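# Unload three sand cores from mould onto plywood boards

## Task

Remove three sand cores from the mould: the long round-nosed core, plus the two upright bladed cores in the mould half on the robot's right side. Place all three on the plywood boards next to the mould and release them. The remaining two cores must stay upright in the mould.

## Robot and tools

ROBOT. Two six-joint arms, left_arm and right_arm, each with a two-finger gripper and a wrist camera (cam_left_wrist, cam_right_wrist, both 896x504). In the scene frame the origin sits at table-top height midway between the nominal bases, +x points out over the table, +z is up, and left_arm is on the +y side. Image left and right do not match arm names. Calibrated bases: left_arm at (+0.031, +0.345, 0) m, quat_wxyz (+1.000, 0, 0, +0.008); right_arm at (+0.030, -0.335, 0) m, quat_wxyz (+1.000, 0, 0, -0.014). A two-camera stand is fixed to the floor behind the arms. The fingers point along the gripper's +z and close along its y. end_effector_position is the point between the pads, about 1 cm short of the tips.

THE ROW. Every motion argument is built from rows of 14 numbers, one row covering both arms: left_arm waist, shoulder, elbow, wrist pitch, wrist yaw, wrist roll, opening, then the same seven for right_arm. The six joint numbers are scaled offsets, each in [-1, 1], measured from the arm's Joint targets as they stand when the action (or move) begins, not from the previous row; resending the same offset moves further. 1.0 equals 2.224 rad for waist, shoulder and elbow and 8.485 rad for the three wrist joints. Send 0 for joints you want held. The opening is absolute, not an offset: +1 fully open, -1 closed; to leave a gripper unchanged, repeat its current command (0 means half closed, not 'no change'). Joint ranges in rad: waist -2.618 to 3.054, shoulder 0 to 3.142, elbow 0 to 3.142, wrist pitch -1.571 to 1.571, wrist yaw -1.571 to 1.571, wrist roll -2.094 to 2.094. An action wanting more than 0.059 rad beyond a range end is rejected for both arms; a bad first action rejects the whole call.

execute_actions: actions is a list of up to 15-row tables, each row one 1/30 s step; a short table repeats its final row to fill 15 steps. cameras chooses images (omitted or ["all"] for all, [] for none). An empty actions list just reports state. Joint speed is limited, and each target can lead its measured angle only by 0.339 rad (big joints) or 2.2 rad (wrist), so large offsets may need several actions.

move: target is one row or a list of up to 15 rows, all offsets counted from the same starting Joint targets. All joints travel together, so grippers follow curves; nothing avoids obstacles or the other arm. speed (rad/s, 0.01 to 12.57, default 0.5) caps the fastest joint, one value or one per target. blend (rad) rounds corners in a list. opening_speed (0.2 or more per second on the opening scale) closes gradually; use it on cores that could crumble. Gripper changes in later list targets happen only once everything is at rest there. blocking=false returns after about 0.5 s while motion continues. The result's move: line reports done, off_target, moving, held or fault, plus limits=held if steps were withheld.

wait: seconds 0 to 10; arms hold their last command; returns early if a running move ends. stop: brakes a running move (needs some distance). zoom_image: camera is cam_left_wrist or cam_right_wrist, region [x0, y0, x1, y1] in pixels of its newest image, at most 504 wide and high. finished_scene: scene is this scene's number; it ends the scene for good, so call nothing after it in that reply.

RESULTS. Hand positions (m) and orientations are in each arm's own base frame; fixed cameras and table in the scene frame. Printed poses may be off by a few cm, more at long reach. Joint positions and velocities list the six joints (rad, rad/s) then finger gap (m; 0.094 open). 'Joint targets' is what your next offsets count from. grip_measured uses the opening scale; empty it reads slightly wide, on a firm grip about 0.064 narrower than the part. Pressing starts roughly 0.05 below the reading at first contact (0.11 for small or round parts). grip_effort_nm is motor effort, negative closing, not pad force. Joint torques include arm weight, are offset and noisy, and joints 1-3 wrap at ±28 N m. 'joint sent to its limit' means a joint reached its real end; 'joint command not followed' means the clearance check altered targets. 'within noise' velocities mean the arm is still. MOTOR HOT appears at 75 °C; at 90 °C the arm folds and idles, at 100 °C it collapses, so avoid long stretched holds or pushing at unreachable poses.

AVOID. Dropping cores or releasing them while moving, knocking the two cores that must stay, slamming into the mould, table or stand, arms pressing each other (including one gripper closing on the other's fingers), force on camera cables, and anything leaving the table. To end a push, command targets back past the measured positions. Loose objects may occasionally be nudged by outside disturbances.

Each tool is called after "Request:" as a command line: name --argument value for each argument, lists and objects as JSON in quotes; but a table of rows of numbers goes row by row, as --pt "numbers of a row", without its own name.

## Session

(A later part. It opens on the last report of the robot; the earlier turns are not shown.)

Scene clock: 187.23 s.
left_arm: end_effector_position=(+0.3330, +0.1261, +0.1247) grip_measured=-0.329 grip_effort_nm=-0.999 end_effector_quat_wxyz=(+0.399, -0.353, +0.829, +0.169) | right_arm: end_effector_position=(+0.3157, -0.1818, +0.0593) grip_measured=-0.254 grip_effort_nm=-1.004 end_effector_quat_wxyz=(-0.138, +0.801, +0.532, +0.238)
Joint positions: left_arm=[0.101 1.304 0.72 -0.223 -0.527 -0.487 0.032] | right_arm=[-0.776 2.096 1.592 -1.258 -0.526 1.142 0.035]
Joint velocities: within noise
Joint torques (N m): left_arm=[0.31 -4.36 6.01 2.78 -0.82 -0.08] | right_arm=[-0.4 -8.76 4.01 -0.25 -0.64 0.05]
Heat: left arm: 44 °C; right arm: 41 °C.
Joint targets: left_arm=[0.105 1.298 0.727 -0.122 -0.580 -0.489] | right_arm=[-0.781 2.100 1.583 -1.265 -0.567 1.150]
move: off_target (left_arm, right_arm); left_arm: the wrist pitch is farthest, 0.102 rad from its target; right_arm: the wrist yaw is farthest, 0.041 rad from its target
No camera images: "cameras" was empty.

Request:
move --target '[0,0.0014,-0.0081,0.0015,0,0,-0.55,0,0.0008,-0.0085,0.0016,0,0,-0.6]' --speed 0.08 --cameras '[]'

Request:
move --target '[0,0.0014,-0.0081,0.0015,0,0,-0.55,0,0.0008,-0.0085,0.0016,0,0,-0.6]' --speed 0.08

Scene clock: 191.93 s.
left_arm: end_effector_position=(+0.3328, +0.1279, +0.1241) grip_measured=-0.330 grip_effort_nm=-0.994 end_effector_quat_wxyz=(+0.404, -0.353, +0.826, +0.173) | right_arm: end_effector_position=(+0.3157, -0.1807, +0.0581) grip_measured=-0.254 grip_effort_nm=-1.004 end_effector_quat_wxyz=(-0.140, +0.801, +0.527, +0.246)
Joint positions: left_arm=[0.101 1.304 0.706 -0.199 -0.539 -0.482 0.031] | right_arm=[-0.781 2.096 1.581 -1.25 -0.542 1.142 0.035]
Joint velocities: within noise
Joint torques (N m): left_arm=[0.39 -4.19 5.56 2.67 -0.69 -0.12] | right_arm=[0.03 -8.62 3.45 -0.21 -0.46 0.06]
Heat: left arm: 45 °C; right arm: 41 °C.
Joint targets: left_arm=[0.105 1.301 0.710 -0.110 -0.580 -0.489] | right_arm=[-0.781 2.101 1.564 -1.251 -0.566 1.150]
move: off_target (left_arm); left_arm: the wrist pitch is farthest, 0.089 rad from its target
No camera images: "cameras" was empty.

Scene clock: 192.73 s.
left_arm: end_effector_position=(+0.3330, +0.1292, +0.1236) grip_measured=-0.330 grip_effort_nm=-1.009 end_effector_quat_wxyz=(+0.410, -0.354, +0.822, +0.176) | right_arm: end_effector_position=(+0.3161, -0.1791, +0.0570) grip_measured=-0.254 grip_effort_nm=-1.004 end_effector_quat_wxyz=(-0.142, +0.801, +0.523, +0.254)
Joint positions: left_arm=[0.101 1.304 0.693 -0.173 -0.547 -0.479 0.031] | right_arm=[-0.785 2.096 1.568 -1.241 -0.56 1.142 0.035]
Joint velocities: within noise
Joint torques (N m): left_arm=[0.34 -3.84 5.04 2.5 -0.59 -0.19] | right_arm=[0.35 -8.46 2.95 -0.15 -0.32 0.06]
Heat: left arm: 45 °C; right arm: 41 °C.
Joint targets: left_arm=[0.105 1.304 0.691 -0.097 -0.579 -0.489] | right_arm=[-0.781 2.103 1.545 -1.238 -0.567 1.150]
move: off_target (left_arm); left_arm: the wrist pitch is farthest, 0.075 rad from its target

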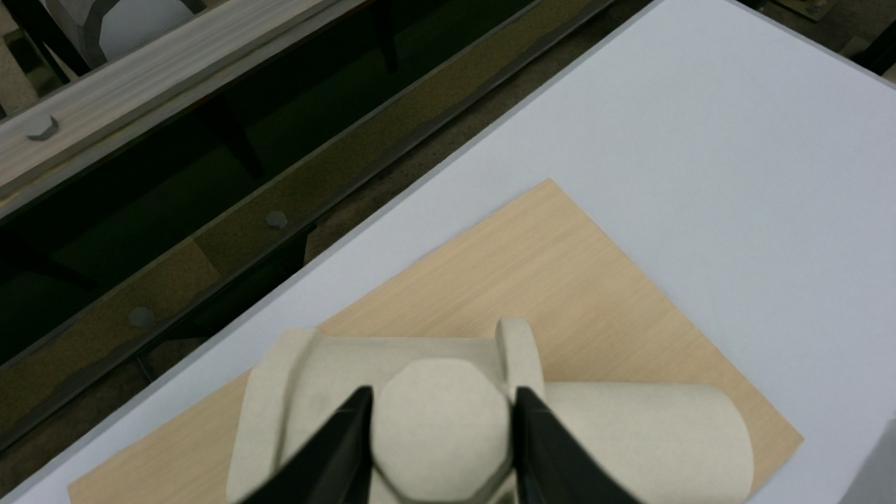

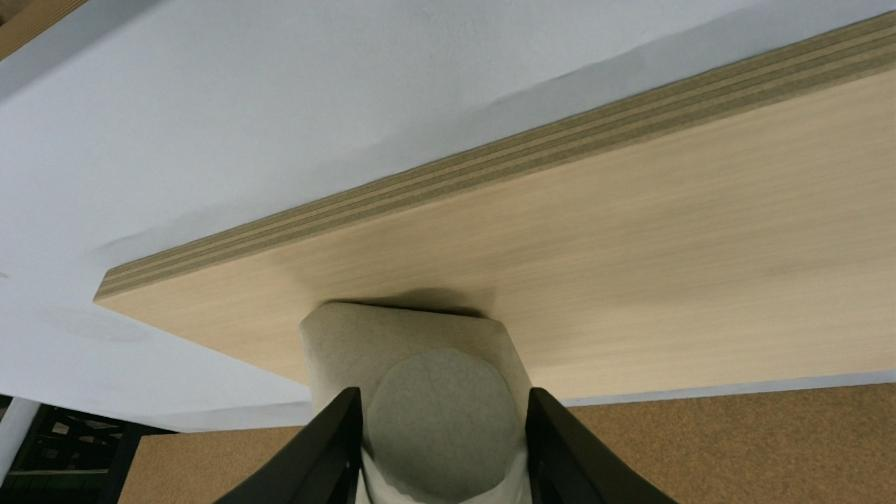

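Request:
move --target '[0,0.0014,-0.0081,0.0015,0,0,-0.55,0,0.0008,-0.0065,0.0012,0,0,-0.6]' --speed 0.08 --cameras '[]'

Request:
move --target '[0,0.0014,-0.0081,0.0015,0,0,-0.55,0,0,0,0,0,0,-0.6]' --speed 0.08 --cameras '["cam_left_wrist"]'

Scene clock: 199.80 s.
left_arm: end_effector_position=(+0.3335, +0.1305, +0.1234) grip_measured=-0.330 grip_effort_nm=-1.004 end_effector_quat_wxyz=(+0.416, -0.355, +0.818, +0.178) | right_arm: end_effector_position=(+0.3165, -0.1780, +0.0560) grip_measured=-0.254 grip_effort_nm=-1.009 end_effector_quat_wxyz=(-0.143, +0.801, +0.520, +0.261)
Joint positions: left_arm=[0.101 1.304 0.68 -0.145 -0.555 -0.476 0.031] | right_arm=[-0.788 2.096 1.559 -1.233 -0.574 1.142 0.035]
Joint velocities: within noise
Joint torques (N m): left_arm=[0.35 -3.66 4.67 2.39 -0.51 -0.23] | right_arm=[0.64 -8.29 2.59 -0.16 -0.18 0.06]
Heat: left arm: 45 °C; right arm: 41 °C.
Joint targets: left_arm=[0.105 1.307 0.674 -0.084 -0.579 -0.489] | right_arm=[-0.781 2.105 1.531 -1.227 -0.567 1.150]
move: off_target (left_arm); left_arm: the wrist pitch is farthest, 0.061 rad from its target
No camera images: "cameras" was empty.

Scene clock: 200.60 s.
left_arm: end_effector_position=(+0.3338, +0.1317, +0.1231) grip_measured=-0.330 grip_effort_nm=-1.013 end_effector_quat_wxyz=(+0.422, -0.355, +0.814, +0.180) | right_arm: end_effector_position=(+0.3166, -0.1780, +0.0560) grip_measured=-0.254 grip_effort_nm=-1.004 end_effector_quat_wxyz=(-0.143, +0.800, +0.520, +0.261)
Joint positions: left_arm=[0.101 1.304 0.667 -0.117 -0.563 -0.472 0.031] | right_arm=[-0.788 2.096 1.558 -1.233 -0.574 1.142 0.035]
Joint velocities: within noise
Joint torques (N m): left_arm=[0.35 -3.43 4.26 2.21 -0.42 -0.28] | right_arm=[0.61 -8.31 2.56 -0.14 -0.18 0.06]
Heat: left arm: 45 °C; right arm: 41 °C.
Joint targets: left_arm=[0.105 1.310 0.655 -0.072 -0.580 -0.489] | right_arm=[-0.781 2.105 1.531 -1.227 -0.567 1.150]
move: off_target (left_arm); left_arm: the wrist pitch is farthest, 0.045 rad from its target
Images, in order (width x height): cam_left_wrist 896x504.

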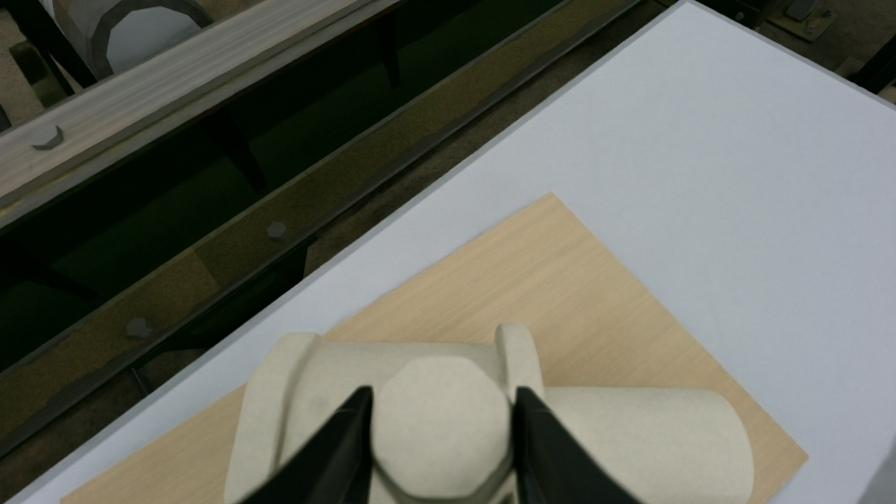

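Request:
move --target '[-0.0018,-0.0027,0.0076,-0.0033,0.0012,0.0016,-0.55,-0.0031,-0.004,0.0115,0,-0.0008,0,-0.6]' --speed 0.1 --cameras '[]'

Request:
move --target '[0,0,0,0,0,0,0.25,0,0,0,0,0,0,0.1]' --opening_speed 0.5

Scene clock: 206.80 s.
left_arm: end_effector_position=(+0.3338, +0.1316, +0.1231) grip_measured=-0.330 grip_effort_nm=-1.004 end_effector_quat_wxyz=(+0.421, -0.353, +0.816, +0.181) | right_arm: end_effector_position=(+0.3164, -0.1785, +0.0562) grip_measured=-0.254 grip_effort_nm=-1.004 end_effector_quat_wxyz=(-0.143, +0.801, +0.519, +0.262)
Joint positions: left_arm=[0.101 1.304 0.667 -0.117 -0.562 -0.466 0.031] | right_arm=[-0.791 2.096 1.558 -1.233 -0.577 1.141 0.035]
Joint velocities: within noise
Joint torques (N m): left_arm=[0.05 -3.86 5.7 1.95 -0.31 -0.2] | right_arm=[0.2 -8.99 4.49 -0.15 -0.24 0.06]
Heat: left arm: 44 °C; right arm: 41 °C.
Joint targets: left_arm=[0.101 1.304 0.672 -0.099 -0.570 -0.476] | right_arm=[-0.788 2.096 1.556 -1.227 -0.573 1.149]
move: done
No camera images: "cameras" was empty.

Scene clock: 208.60 s.
left_arm: end_effector_position=(+0.3338, +0.1315, +0.1230) grip_measured=+0.248 grip_effort_nm=0.125 end_effector_quat_wxyz=(+0.421, -0.352, +0.816, +0.181) | right_arm: end_effector_position=(+0.3158, -0.1791, +0.0556) grip_measured=+0.097 grip_effort_nm=0.183 end_effector_quat_wxyz=(-0.143, +0.801, +0.520, +0.259)
Joint positions: left_arm=[0.101 1.304 0.667 -0.117 -0.561 -0.466 0.059] | right_arm=[-0.791 2.096 1.558 -1.232 -0.571 1.141 0.052]
Joint velocities: within noise
Joint torques (N m): left_arm=[0.09 -3.86 5.71 1.94 -0.31 -0.17] | right_arm=[0.16 -8.99 4.46 -0.15 -0.29 0.06]
Heat: left arm: 44 °C; right arm: 42 °C.
Joint targets: left_arm=[0.101 1.304 0.672 -0.100 -0.569 -0.476] | right_arm=[-0.788 2.096 1.556 -1.227 -0.573 1.150]
move: done

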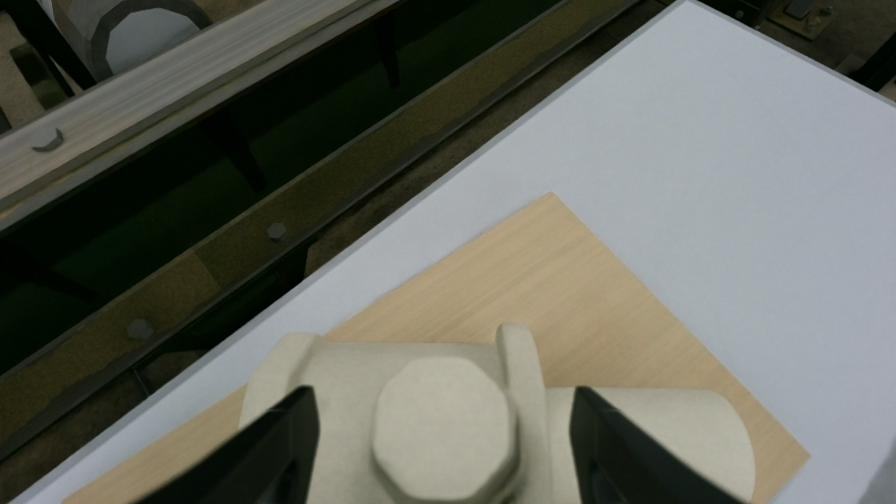

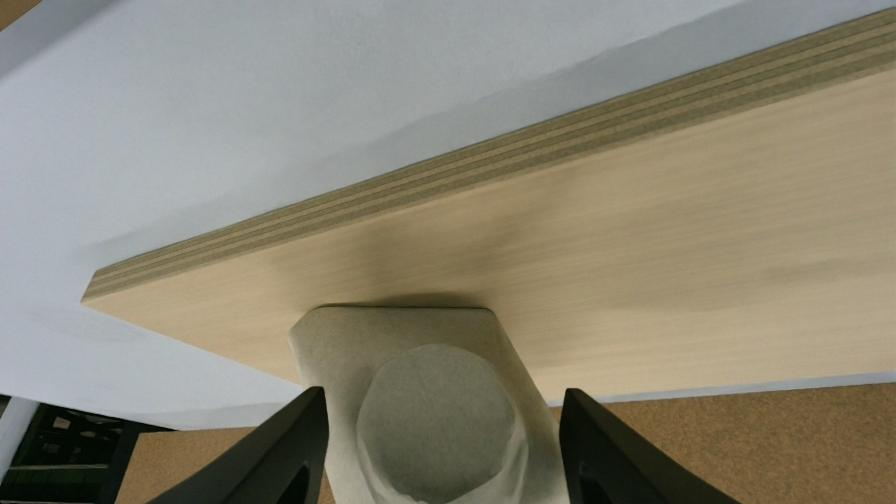

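Request:
move --pt "0 -0.0405 0.2023 -0.0354 0 0 0.3 0 -0.0234 0.148 -0.0355 0 0 0.1" --pt "0 -0.0405 0.2023 -0.0354 0 0 0.3 0.2194 -0.178 0.1547 0.0268 0.0675 -0.053 0.1" --pt "0 -0.0405 0.2023 -0.0354 0 0 0.3 0.5773 -0.0953 0.0499 0.0946 0.1126 -0.1028 0.1" --speed '[0.5,0.8,0.8]' --blend 0.08

Scene clock: 222.67 s.
left_arm: end_effector_position=(+0.3634, +0.1345, +0.2821) grip_measured=+0.298 grip_effort_nm=0.120 end_effector_quat_wxyz=(+0.513, -0.366, +0.762, +0.150) | right_arm: end_effector_position=(+0.5056, +0.2039, +0.2336) grip_measured=+0.097 grip_effort_nm=0.173 end_effector_quat_wxyz=(+0.464, -0.016, +0.885, +0.014)
Joint positions: left_arm=[0.101 1.231 1.1 -0.399 -0.561 -0.466 0.061] | right_arm=[0.501 1.88 1.674 -0.45 0.369 0.281 0.052]
Joint velocities: within noise
Joint torques (N m): left_arm=[-0.05 -5.05 7.58 1.96 -0.25 -0.17] | right_arm=[-0.57 -8.64 5.68 1.53 0.23 -0.08]
Heat: left arm: 42 °C; right arm: 43 °C.
Joint targets: left_arm=[0.101 1.214 1.122 -0.400 -0.569 -0.476] | right_arm=[0.496 1.884 1.667 -0.424 0.382 0.277]
move: done

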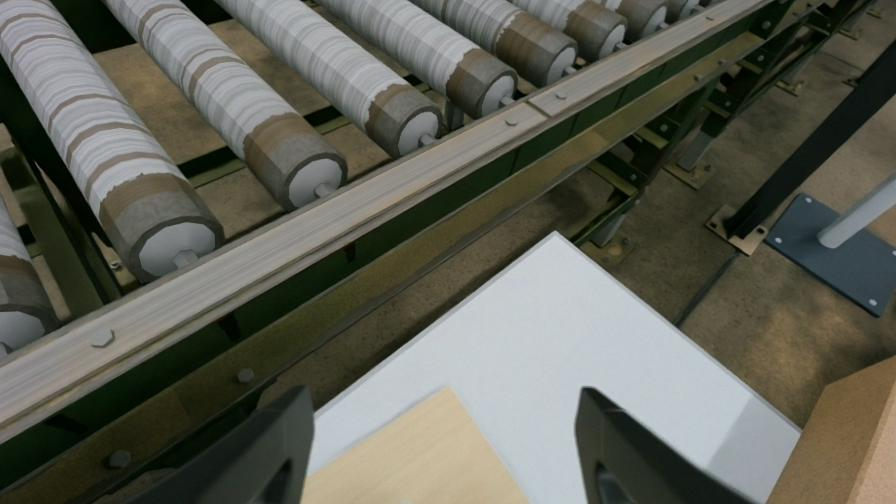

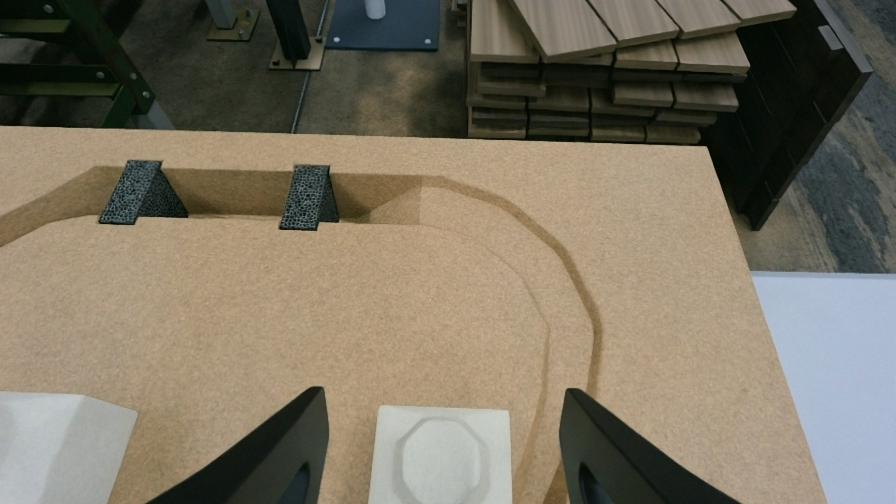

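Request:
move --target '[0,0,0,-0.06,0,0,0.3,0,0.021,-0.1342,0.0407,0,0,0.65]' --speed 0.35 --opening_speed 1.5

Scene clock: 231.67 s.
left_arm: end_effector_position=(+0.2850, +0.1265, +0.2031) grip_measured=+0.298 grip_effort_nm=0.125 end_effector_quat_wxyz=(+0.298, -0.330, +0.869, +0.217) | right_arm: end_effector_position=(+0.5051, +0.2034, +0.1465) grip_measured=+0.647 grip_effort_nm=0.178 end_effector_quat_wxyz=(+0.466, -0.016, +0.885, +0.013)
Joint positions: left_arm=[0.101 1.231 1.1 -0.905 -0.561 -0.466 0.061] | right_arm=[0.501 1.921 1.378 -0.109 0.37 0.28 0.077]
Joint velocities: within noise
Joint torques (N m): left_arm=[0.09 -4.53 7.13 1.34 -0.39 -0.15] | right_arm=[-0.46 -8.38 5.38 1.53 0.22 -0.07]
Heat: left arm: 42 °C; right arm: 41 °C.
Joint targets: left_arm=[0.101 1.214 1.122 -0.909 -0.569 -0.476] | right_arm=[0.496 1.931 1.369 -0.079 0.382 0.277]
move: done

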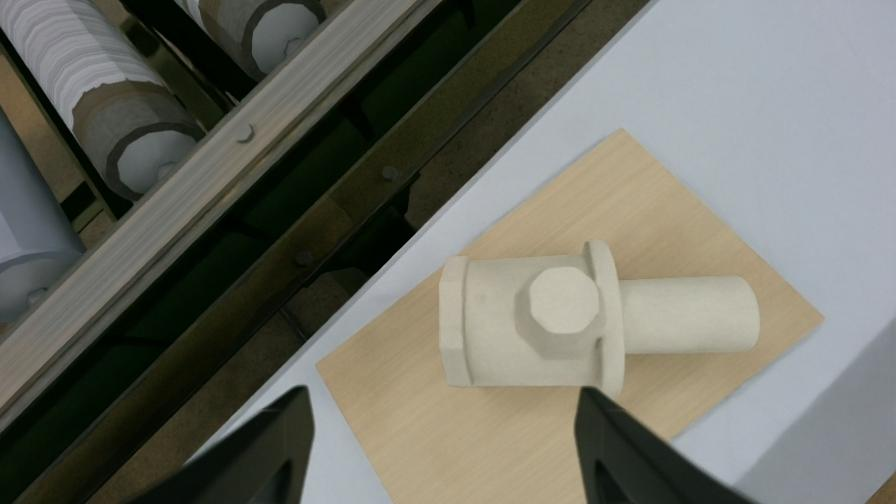

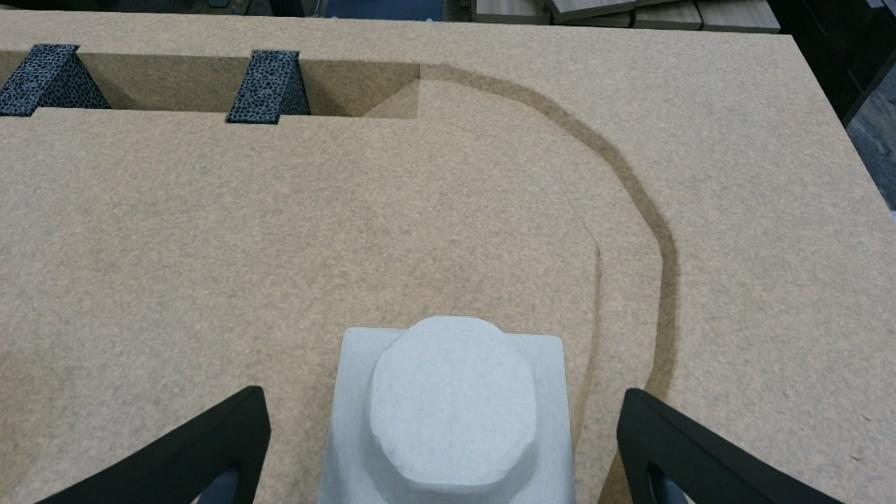

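Request:
move --target '[0,0,0,0,0,0,0.3,0,0,0,0,0,0,-0.55]' --opening_speed 0.8 --cameras '["cam_right_wrist"]'

Scene clock: 235.07 s.
left_arm: end_effector_position=(+0.2848, +0.1265, +0.2030) grip_measured=+0.298 grip_effort_nm=0.125 end_effector_quat_wxyz=(+0.297, -0.330, +0.869, +0.217) | right_arm: end_effector_position=(+0.5102, +0.2026, +0.1541) grip_measured=-0.266 grip_effort_nm=-0.999 end_effector_quat_wxyz=(+0.482, -0.010, +0.876, +0.012)
Joint positions: left_arm=[0.101 1.231 1.1 -0.906 -0.561 -0.466 0.061] | right_arm=[0.501 1.921 1.378 -0.073 0.389 0.276 0.034]
Joint velocities: within noise
Joint torques (N m): left_arm=[0.06 -4.67 7.1 1.36 -0.37 -0.15] | right_arm=[-0.46 -8.4 5.42 1.27 0.04 -0.02]
Heat: left arm: 41 °C; right arm: 42 °C.
Joint targets: left_arm=[0.101 1.214 1.122 -0.909 -0.569 -0.476] | right_arm=[0.496 1.931 1.369 -0.079 0.382 0.277]
move: done
Images, in order (width x height): cam_right_wrist 896x504.

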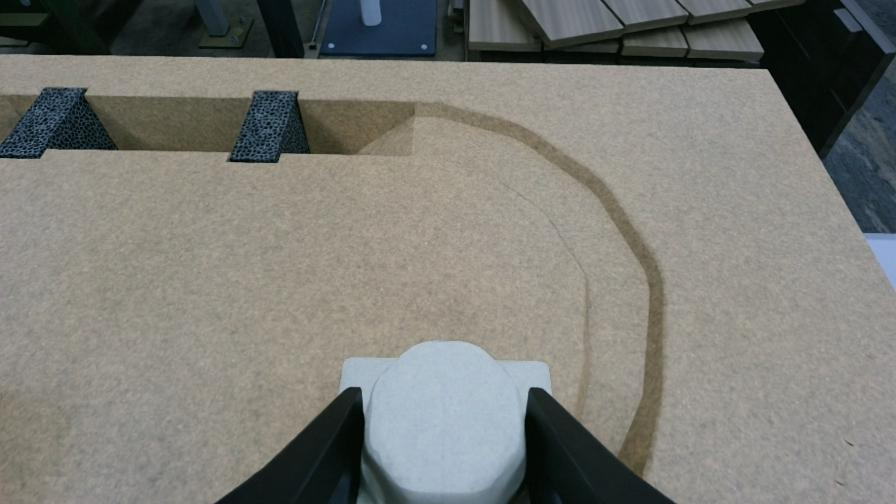

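Request:
move --pt "0 0 0 0 0 0 0.3 0 -0.0229 0.0712 -0.01355 0 0 -0.55" --pt "0 0 0 0 0 0 0.3 0 -0.0117 0.2846 -0.0665 0 0 -0.55" --pt "0 0 0 0 0 0 0.3 -0.3354 -0.0814 0.2792 -0.1415 -0.045 0.044 -0.55" --pt "0 0 0 0 0 0 0.3 -0.5827 -0.0589 0.2792 -0.1675 -0.0863 0.0675 -0.55" --pt "0 0 0 0 0 0 0.3 -0.6747 -0.0457 0.1275 -0.1734 -0.1047 0.0746 -0.55" --speed '[0.2,0.4,0.7,0.7,0.6]' --blend '[0.02,0.02,0.1,0.1,0]' --cameras '["cam_right_wrist"]'

Scene clock: 253.53 s.
left_arm: end_effector_position=(+0.2848, +0.1265, +0.2030) grip_measured=+0.298 grip_effort_nm=0.120 end_effector_quat_wxyz=(+0.297, -0.330, +0.869, +0.217) | right_arm: end_effector_position=(+0.2346, -0.2180, +0.1578) grip_measured=-0.272 grip_effort_nm=-1.009 end_effector_quat_wxyz=(-0.053, +0.800, +0.551, +0.231)
Joint positions: left_arm=[0.101 1.231 1.1 -0.906 -0.561 -0.466 0.061] | right_arm=[-1.005 1.835 1.651 -1.52 -0.46 0.9 0.034]
Joint velocities: within noise
Joint torques (N m): left_arm=[0.05 -4.59 7.09 1.35 -0.37 -0.18] | right_arm=[0.09 -7.76 5.03 -0.39 -0.66 0.08]
Heat: left arm: 39 °C; right arm: 44 °C.
Joint targets: left_arm=[0.101 1.214 1.122 -0.909 -0.569 -0.476] | right_arm=[-1.004 1.829 1.652 -1.551 -0.506 0.910]
move: off_target (right_arm); right_arm: the wrist yaw is farthest, 0.046 rad from its target
Images, in order (width x height): cam_right_wrist 896x504.

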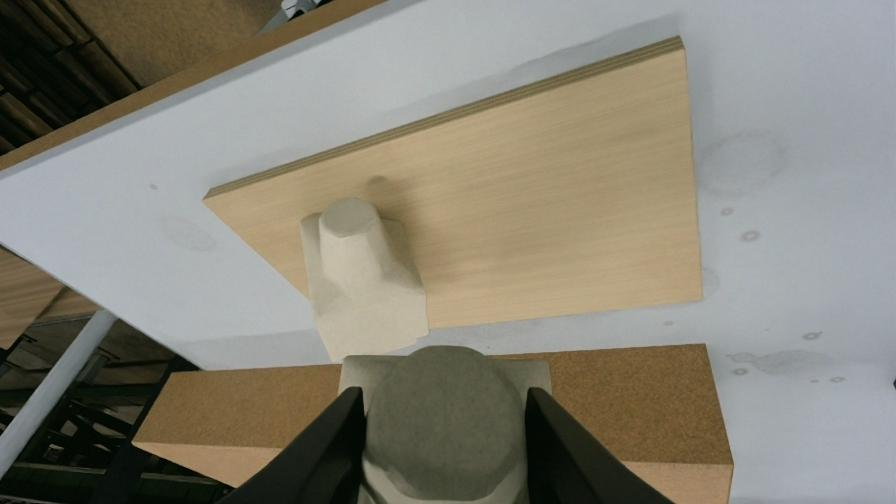

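Request:
move --target '[0,0,0,0,0,0,0.3,-0.0113,0.0462,-0.0963,0.0235,0,0,-0.55]' --speed 0.3 --cameras '["cam_right_wrist"]'

Scene clock: 264.87 s.
left_arm: end_effector_position=(+0.2848, +0.1265, +0.2030) grip_measured=+0.298 grip_effort_nm=0.125 end_effector_quat_wxyz=(+0.297, -0.330, +0.869, +0.217) | right_arm: end_effector_position=(+0.2250, -0.2116, +0.0779) grip_measured=-0.272 grip_effort_nm=-1.004 end_effector_quat_wxyz=(-0.113, +0.809, +0.528, +0.235)
Joint positions: left_arm=[0.101 1.231 1.1 -0.906 -0.561 -0.466 0.061] | right_arm=[-1.022 1.935 1.439 -1.336 -0.463 0.901 0.034]
Joint velocities: within noise
Joint torques (N m): left_arm=[0.06 -4.59 7.09 1.32 -0.38 -0.15] | right_arm=[-0.68 -7.99 4.56 -0.47 -0.63 0.06]
Heat: left arm: 38 °C; right arm: 42 °C.
Joint targets: left_arm=[0.101 1.214 1.122 -0.909 -0.569 -0.476] | right_arm=[-1.030 1.932 1.438 -1.351 -0.507 0.910]
move: off_target (right_arm); right_arm: the wrist yaw is farthest, 0.043 rad from its target
Images, in order (width x height): cam_right_wrist 896x504.

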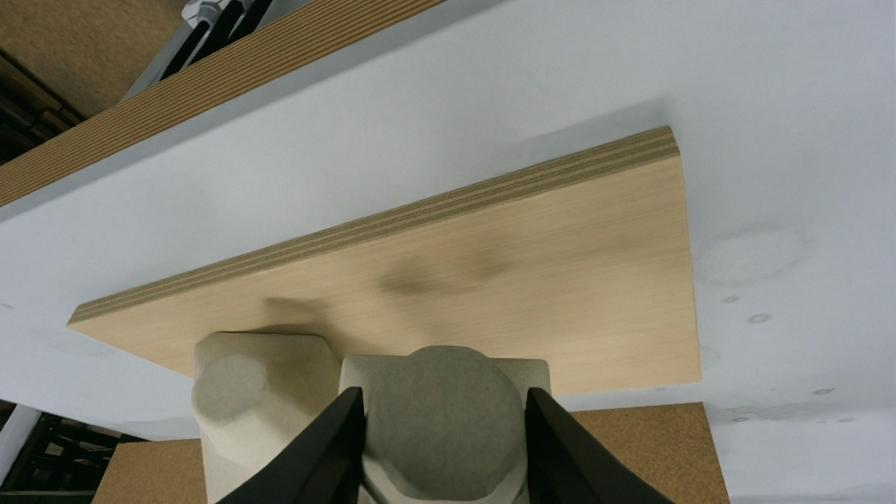

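Request:
move --target '[0,0,0,0,0,0,0.3,-0.0022,-0.0225,-0.0427,0.0029,0,0,-0.55]' --speed 0.2 --cameras '["cam_right_wrist"]'

Scene clock: 276.67 s.
left_arm: end_effector_position=(+0.2848, +0.1265, +0.2030) grip_measured=+0.298 grip_effort_nm=0.115 end_effector_quat_wxyz=(+0.297, -0.330, +0.869, +0.217) | right_arm: end_effector_position=(+0.2133, -0.1950, +0.0624) grip_measured=-0.272 grip_effort_nm=-1.009 end_effector_quat_wxyz=(-0.139, +0.810, +0.518, +0.236)
Joint positions: left_arm=[0.101 1.231 1.1 -0.906 -0.561 -0.466 0.061] | right_arm=[-1.027 1.925 1.346 -1.308 -0.464 0.902 0.034]
Joint velocities: within noise
Joint torques (N m): left_arm=[0.08 -4.63 7.08 1.35 -0.35 -0.16] | right_arm=[-0.68 -11.1 4.15 -0.59 -0.62 0.06]
Heat: left arm: 38 °C; right arm: 40 °C.
Joint targets: left_arm=[0.101 1.214 1.122 -0.909 -0.569 -0.476] | right_arm=[-1.035 1.882 1.343 -1.327 -0.506 0.910]
move: off_target (right_arm); right_arm: the shoulder is farthest, 0.043 rad from its target
Images, in order (width x height): cam_right_wrist 896x504.

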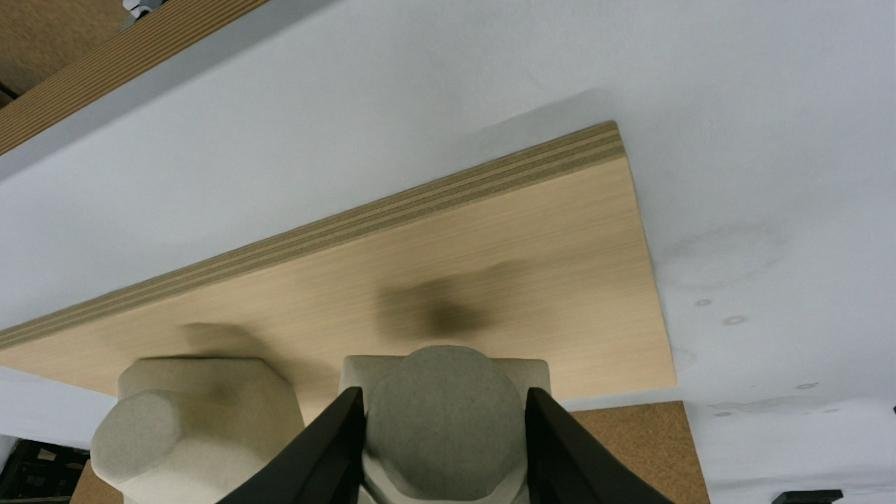

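Request:
move --target '[0,0,0,0,0,0,0.3,0,0.0171,-0.0171,0.0041,0,0,-0.55]' --speed 0.15 --cameras '[]'

Request:
move --target '[0,0,0,0,0,0,0.3,0,0.001,-0.0095,0.0018,0,0,-0.55]' --speed 0.1

Scene clock: 282.63 s.
left_arm: end_effector_position=(+0.2848, +0.1265, +0.2030) grip_measured=+0.298 grip_effort_nm=0.120 end_effector_quat_wxyz=(+0.297, -0.330, +0.869, +0.217) | right_arm: end_effector_position=(+0.2116, -0.1920, +0.0539) grip_measured=-0.272 grip_effort_nm=-1.004 end_effector_quat_wxyz=(-0.140, +0.810, +0.518, +0.236)
Joint positions: left_arm=[0.101 1.231 1.1 -0.906 -0.561 -0.466 0.061] | right_arm=[-1.027 1.925 1.31 -1.273 -0.464 0.902 0.034]
Joint velocities: within noise
Joint torques (N m): left_arm=[-0.01 -4.57 7.15 1.35 -0.36 -0.18] | right_arm=[-0.66 -7.87 4.03 -0.54 -0.63 0.06]
Heat: left arm: 38 °C; right arm: 42 °C.
Joint targets: left_arm=[0.101 1.214 1.122 -0.909 -0.569 -0.476] | right_arm=[-1.035 1.920 1.305 -1.292 -0.506 0.910]
move: off_target (right_arm); right_arm: the wrist yaw is farthest, 0.042 rad from its target
No camera images: "cameras" was empty.

Scene clock: 283.50 s.
left_arm: end_effector_position=(+0.2848, +0.1265, +0.2030) grip_measured=+0.298 grip_effort_nm=0.125 end_effector_quat_wxyz=(+0.297, -0.330, +0.869, +0.217) | right_arm: end_effector_position=(+0.2099, -0.1893, +0.0494) grip_measured=-0.272 grip_effort_nm=-1.004 end_effector_quat_wxyz=(-0.142, +0.810, +0.517, +0.236)
Joint positions: left_arm=[0.101 1.231 1.1 -0.906 -0.561 -0.466 0.061] | right_arm=[-1.027 1.925 1.289 -1.257 -0.464 0.902 0.034]
Joint velocities: within noise
Joint torques (N m): left_arm=[0.06 -4.55 7.2 1.33 -0.39 -0.15] | right_arm=[-0.68 -7.68 3.93 -0.61 -0.62 0.06]
Heat: left arm: 38 °C; right arm: 42 °C.
Joint targets: left_arm=[0.101 1.214 1.122 -0.909 -0.569 -0.476] | right_arm=[-1.035 1.922 1.284 -1.276 -0.506 0.910]
move: off_target (right_arm); right_arm: the wrist yaw is farthest, 0.042 rad from its target

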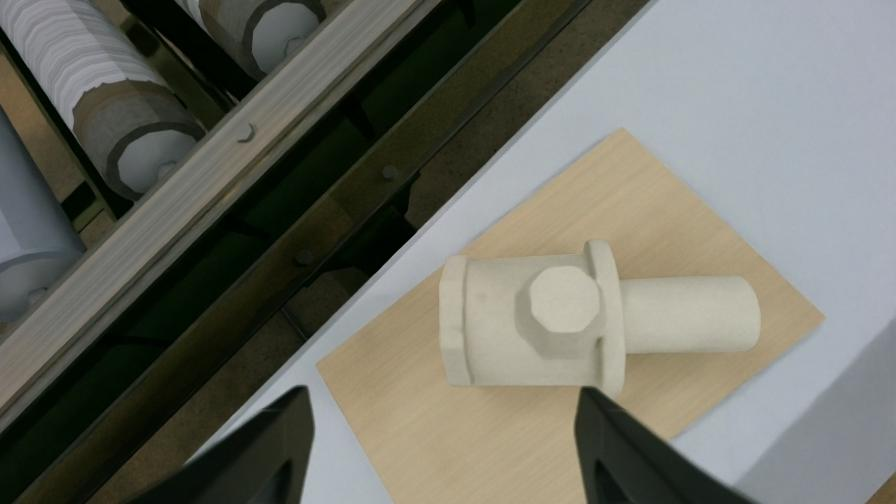

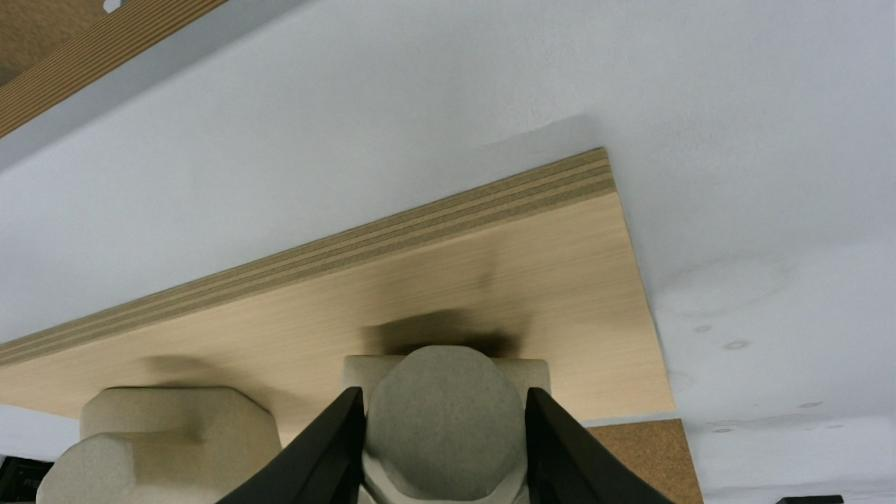

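Request:
move --target '[0,0,0,0,0,0,0.3,0,0.0012,-0.0115,0.0021,0,0,-0.55]' --speed 0.1 --cameras '[]'

Request:
move --target '[0,0,0,0,0,0,0.3,0,0.0012,-0.0095,0.0018,0,0,-0.55]' --speed 0.08 --cameras '[]'

Request:
move --target '[0,0,0,0,0,0,0.3,0,0.0012,-0.0085,0.0016,0,0,-0.55]' --speed 0.08 --cameras '["cam_right_wrist"]'

Scene clock: 287.27 s.
left_arm: end_effector_position=(+0.2848, +0.1265, +0.2030) grip_measured=+0.298 grip_effort_nm=0.120 end_effector_quat_wxyz=(+0.297, -0.330, +0.869, +0.217) | right_arm: end_effector_position=(+0.2078, -0.1857, +0.0440) grip_measured=-0.272 grip_effort_nm=-1.004 end_effector_quat_wxyz=(-0.146, +0.810, +0.516, +0.236)
Joint positions: left_arm=[0.101 1.231 1.1 -0.906 -0.561 -0.466 0.061] | right_arm=[-1.027 1.925 1.263 -1.239 -0.464 0.902 0.034]
Joint velocities: within noise
Joint torques (N m): left_arm=[0.09 -4.6 7.17 1.35 -0.36 -0.16] | right_arm=[-0.68 -7.41 3.85 -0.6 -0.63 0.06]
Heat: left arm: 38 °C; right arm: 42 °C.
Joint targets: left_arm=[0.101 1.214 1.122 -0.909 -0.569 -0.476] | right_arm=[-1.035 1.925 1.258 -1.259 -0.506 0.910]
move: off_target (right_arm); right_arm: the wrist yaw is farthest, 0.042 rad from its target
No camera images: "cameras" was empty.

Scene clock: 288.07 s.
left_arm: end_effector_position=(+0.2848, +0.1265, +0.2030) grip_measured=+0.298 grip_effort_nm=0.120 end_effector_quat_wxyz=(+0.297, -0.330, +0.869, +0.217) | right_arm: end_effector_position=(+0.2073, -0.1819, +0.0412) grip_measured=-0.272 grip_effort_nm=-1.004 end_effector_quat_wxyz=(-0.149, +0.810, +0.514, +0.241)
Joint positions: left_arm=[0.101 1.231 1.1 -0.906 -0.561 -0.466 0.061] | right_arm=[-1.027 1.925 1.245 -1.229 -0.474 0.902 0.034]
Joint velocities: within noise
Joint torques (N m): left_arm=[0.12 -4.56 7.09 1.34 -0.4 -0.18] | right_arm=[-0.66 -7.19 3.6 -0.55 -0.53 0.06]
Heat: left arm: 38 °C; right arm: 42 °C.
Joint targets: left_arm=[0.101 1.214 1.122 -0.909 -0.569 -0.476] | right_arm=[-1.035 1.928 1.237 -1.243 -0.506 0.910]
move: done
No camera images: "cameras" was empty.

Scene clock: 288.83 s.
left_arm: end_effector_position=(+0.2848, +0.1265, +0.2030) grip_measured=+0.298 grip_effort_nm=0.125 end_effector_quat_wxyz=(+0.297, -0.330, +0.869, +0.217) | right_arm: end_effector_position=(+0.2076, -0.1801, +0.0402) grip_measured=-0.272 grip_effort_nm=-1.009 end_effector_quat_wxyz=(-0.150, +0.810, +0.509, +0.249)
Joint positions: left_arm=[0.101 1.231 1.1 -0.906 -0.561 -0.466 0.061] | right_arm=[-1.032 1.925 1.234 -1.223 -0.489 0.902 0.034]
Joint velocities: within noise
Joint torques (N m): left_arm=[0.08 -4.59 7.12 1.31 -0.36 -0.15] | right_arm=[-0.28 -6.91 2.97 -0.5 -0.41 0.06]
Heat: left arm: 38 °C; right arm: 42 °C.
Joint targets: left_arm=[0.101 1.214 1.122 -0.909 -0.569 -0.476] | right_arm=[-1.035 1.930 1.218 -1.230 -0.507 0.910]
move: done
Images, in order (width x height): cam_right_wrist 896x504.

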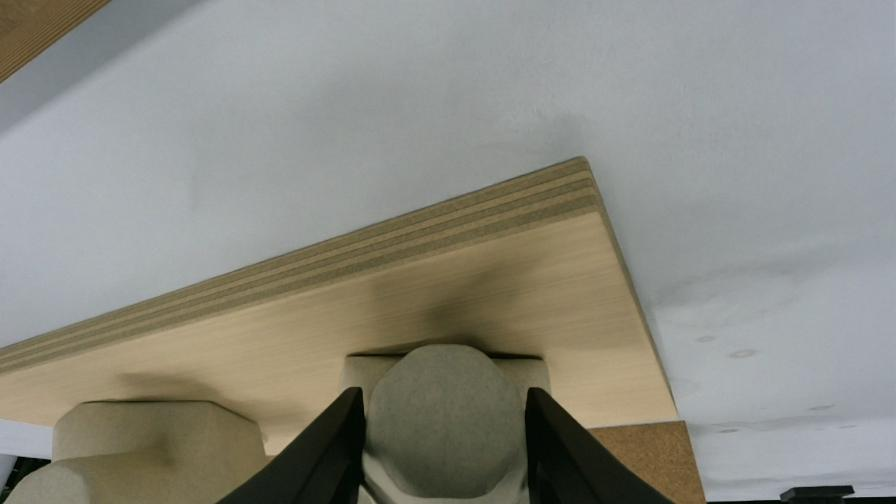

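Request:
move --target '[0,0,0,0,0,0,0.3,0,0.0012,-0.0085,0.0016,0,0,-0.55]' --speed 0.08 --cameras '[]'

Request:
move --target '[0,0,0,0,0,0,0.3,0,0.0008,-0.0065,0.0014,0,0,-0.55]' --speed 0.08 --cameras '["cam_right_wrist"]'

Scene clock: 292.60 s.
left_arm: end_effector_position=(+0.2848, +0.1265, +0.2030) grip_measured=+0.298 grip_effort_nm=0.115 end_effector_quat_wxyz=(+0.297, -0.330, +0.869, +0.217) | right_arm: end_effector_position=(+0.2087, -0.1764, +0.0393) grip_measured=-0.272 grip_effort_nm=-1.009 end_effector_quat_wxyz=(-0.153, +0.809, +0.505, +0.257)
Joint positions: left_arm=[0.101 1.231 1.1 -0.906 -0.561 -0.466 0.061] | right_arm=[-1.032 1.925 1.22 -1.217 -0.507 0.902 0.034]
Joint velocities: within noise
Joint torques (N m): left_arm=[0.1 -4.56 7.12 1.34 -0.34 -0.19] | right_arm=[-0.25 -6.68 2.61 -0.43 -0.23 0.05]
Heat: left arm: 38 °C; right arm: 41 °C.
Joint targets: left_arm=[0.101 1.214 1.122 -0.909 -0.569 -0.476] | right_arm=[-1.035 1.933 1.200 -1.216 -0.506 0.910]
move: done
No camera images: "cameras" was empty.

Scene clock: 293.33 s.
left_arm: end_effector_position=(+0.2848, +0.1265, +0.2030) grip_measured=+0.298 grip_effort_nm=0.115 end_effector_quat_wxyz=(+0.297, -0.330, +0.869, +0.217) | right_arm: end_effector_position=(+0.2091, -0.1743, +0.0385) grip_measured=-0.272 grip_effort_nm=-1.004 end_effector_quat_wxyz=(-0.154, +0.809, +0.501, +0.265)
Joint positions: left_arm=[0.101 1.231 1.1 -0.906 -0.561 -0.466 0.061] | right_arm=[-1.035 1.925 1.21 -1.212 -0.521 0.902 0.034]
Joint velocities: within noise
Joint torques (N m): left_arm=[0.05 -4.66 7.2 1.34 -0.37 -0.17] | right_arm=[0.01 -6.52 2.24 -0.37 -0.11 0.06]
Heat: left arm: 38 °C; right arm: 41 °C.
Joint targets: left_arm=[0.101 1.214 1.122 -0.909 -0.569 -0.476] | right_arm=[-1.035 1.935 1.185 -1.204 -0.507 0.910]
move: done
Images, in order (width x height): cam_right_wrist 896x504.

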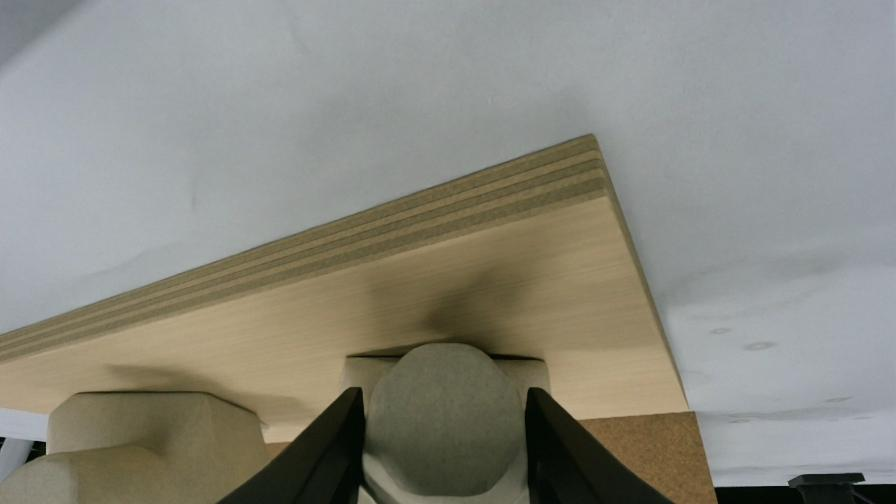

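Request:
move --target '[0,0,0,0,0,0,0.3,0,-0.0036,0.0095,-0.0004,-0.0013,-0.0008,-0.55]' --speed 0.1 --cameras '[]'

Request:
move --target '[0,0,0,0,0,0,0.3,0,0,0,0,0,0,0.1]' --opening_speed 0.5 --cameras '["cam_right_wrist"]'

Scene clock: 297.83 s.
left_arm: end_effector_position=(+0.2848, +0.1265, +0.2030) grip_measured=+0.298 grip_effort_nm=0.115 end_effector_quat_wxyz=(+0.297, -0.330, +0.869, +0.217) | right_arm: end_effector_position=(+0.2093, -0.1742, +0.0386) grip_measured=-0.272 grip_effort_nm=-1.004 end_effector_quat_wxyz=(-0.154, +0.809, +0.501, +0.265)
Joint positions: left_arm=[0.101 1.231 1.1 -0.906 -0.561 -0.466 0.061] | right_arm=[-1.035 1.925 1.21 -1.212 -0.523 0.901 0.034]
Joint velocities: within noise
Joint torques (N m): left_arm=[0.03 -4.59 7.13 1.34 -0.34 -0.18] | right_arm=[0.03 -7.12 3.81 -0.41 -0.19 0]
Heat: left arm: 38 °C; right arm: 41 °C.
Joint targets: left_arm=[0.101 1.214 1.122 -0.909 -0.569 -0.476] | right_arm=[-1.035 1.927 1.206 -1.208 -0.518 0.903]
move: done
No camera images: "cameras" was empty.

Scene clock: 299.33 s.
left_arm: end_effector_position=(+0.2848, +0.1265, +0.2030) grip_measured=+0.298 grip_effort_nm=0.129 end_effector_quat_wxyz=(+0.297, -0.330, +0.869, +0.217) | right_arm: end_effector_position=(+0.2087, -0.1744, +0.0383) grip_measured=+0.097 grip_effort_nm=0.178 end_effector_quat_wxyz=(-0.154, +0.809, +0.502, +0.263)
Joint positions: left_arm=[0.101 1.231 1.1 -0.906 -0.561 -0.466 0.061] | right_arm=[-1.035 1.925 1.21 -1.212 -0.519 0.901 0.052]
Joint velocities: within noise
Joint torques (N m): left_arm=[0.08 -4.67 7.15 1.34 -0.38 -0.19] | right_arm=[0.09 -7.12 3.84 -0.42 -0.23 0]
Heat: left arm: 38 °C; right arm: 41 °C.
Joint targets: left_arm=[0.101 1.214 1.122 -0.909 -0.569 -0.476] | right_arm=[-1.035 1.927 1.206 -1.208 -0.517 0.903]
move: done
Images, in order (width x height): cam_right_wrist 896x504.

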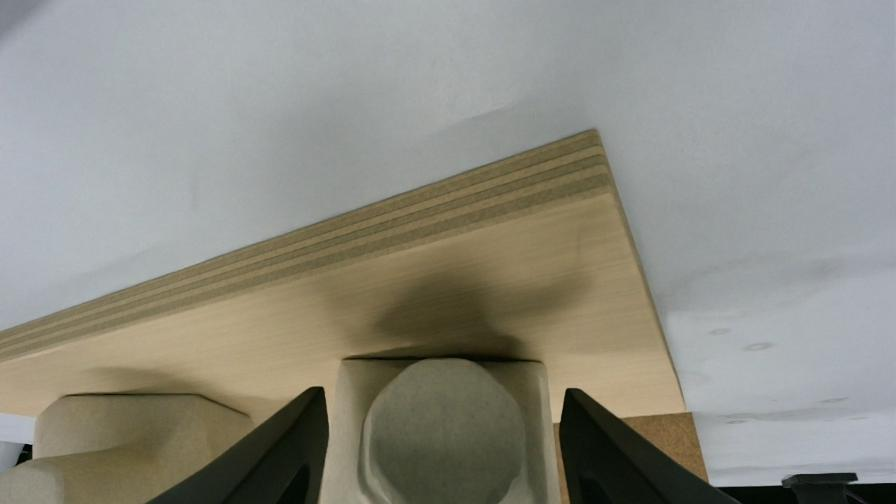

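Request:
move --target '[0,0,0,0,0,0,0.3,0,-0.0234,0.148,-0.0355,0,0,0.1]' --speed 0.4 --cameras '["cam_right_wrist"]'

Scene clock: 302.63 s.
left_arm: end_effector_position=(+0.2848, +0.1265, +0.2030) grip_measured=+0.298 grip_effort_nm=0.120 end_effector_quat_wxyz=(+0.297, -0.330, +0.869, +0.217) | right_arm: end_effector_position=(+0.2236, -0.2002, +0.1148) grip_measured=+0.097 grip_effort_nm=0.173 end_effector_quat_wxyz=(-0.130, +0.809, +0.510, +0.262)
Joint positions: left_arm=[0.101 1.231 1.1 -0.906 -0.561 -0.466 0.061] | right_arm=[-1.035 1.901 1.512 -1.489 -0.516 0.901 0.052]
Joint velocities: within noise
Joint torques (N m): left_arm=[-0.02 -4.6 7.13 1.35 -0.36 -0.15] | right_arm=[0.01 -9.69 6.45 -0.59 -0.25 -0.02]
Heat: left arm: 38 °C; right arm: 41 °C.
Joint targets: left_arm=[0.101 1.214 1.122 -0.909 -0.569 -0.476] | right_arm=[-1.035 1.874 1.535 -1.509 -0.517 0.903]
move: done
Images, in order (width x height): cam_right_wrist 896x504.

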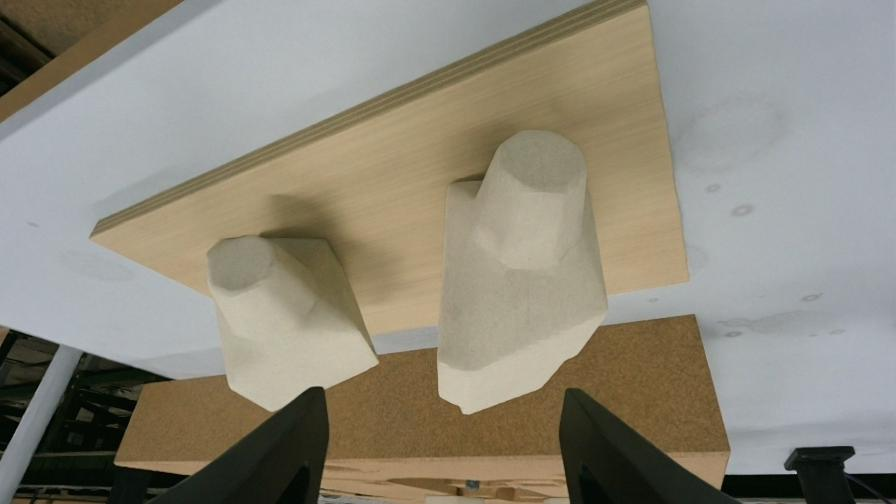

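Request:
finished_scene --scene 2

The scene is finished: the task was done.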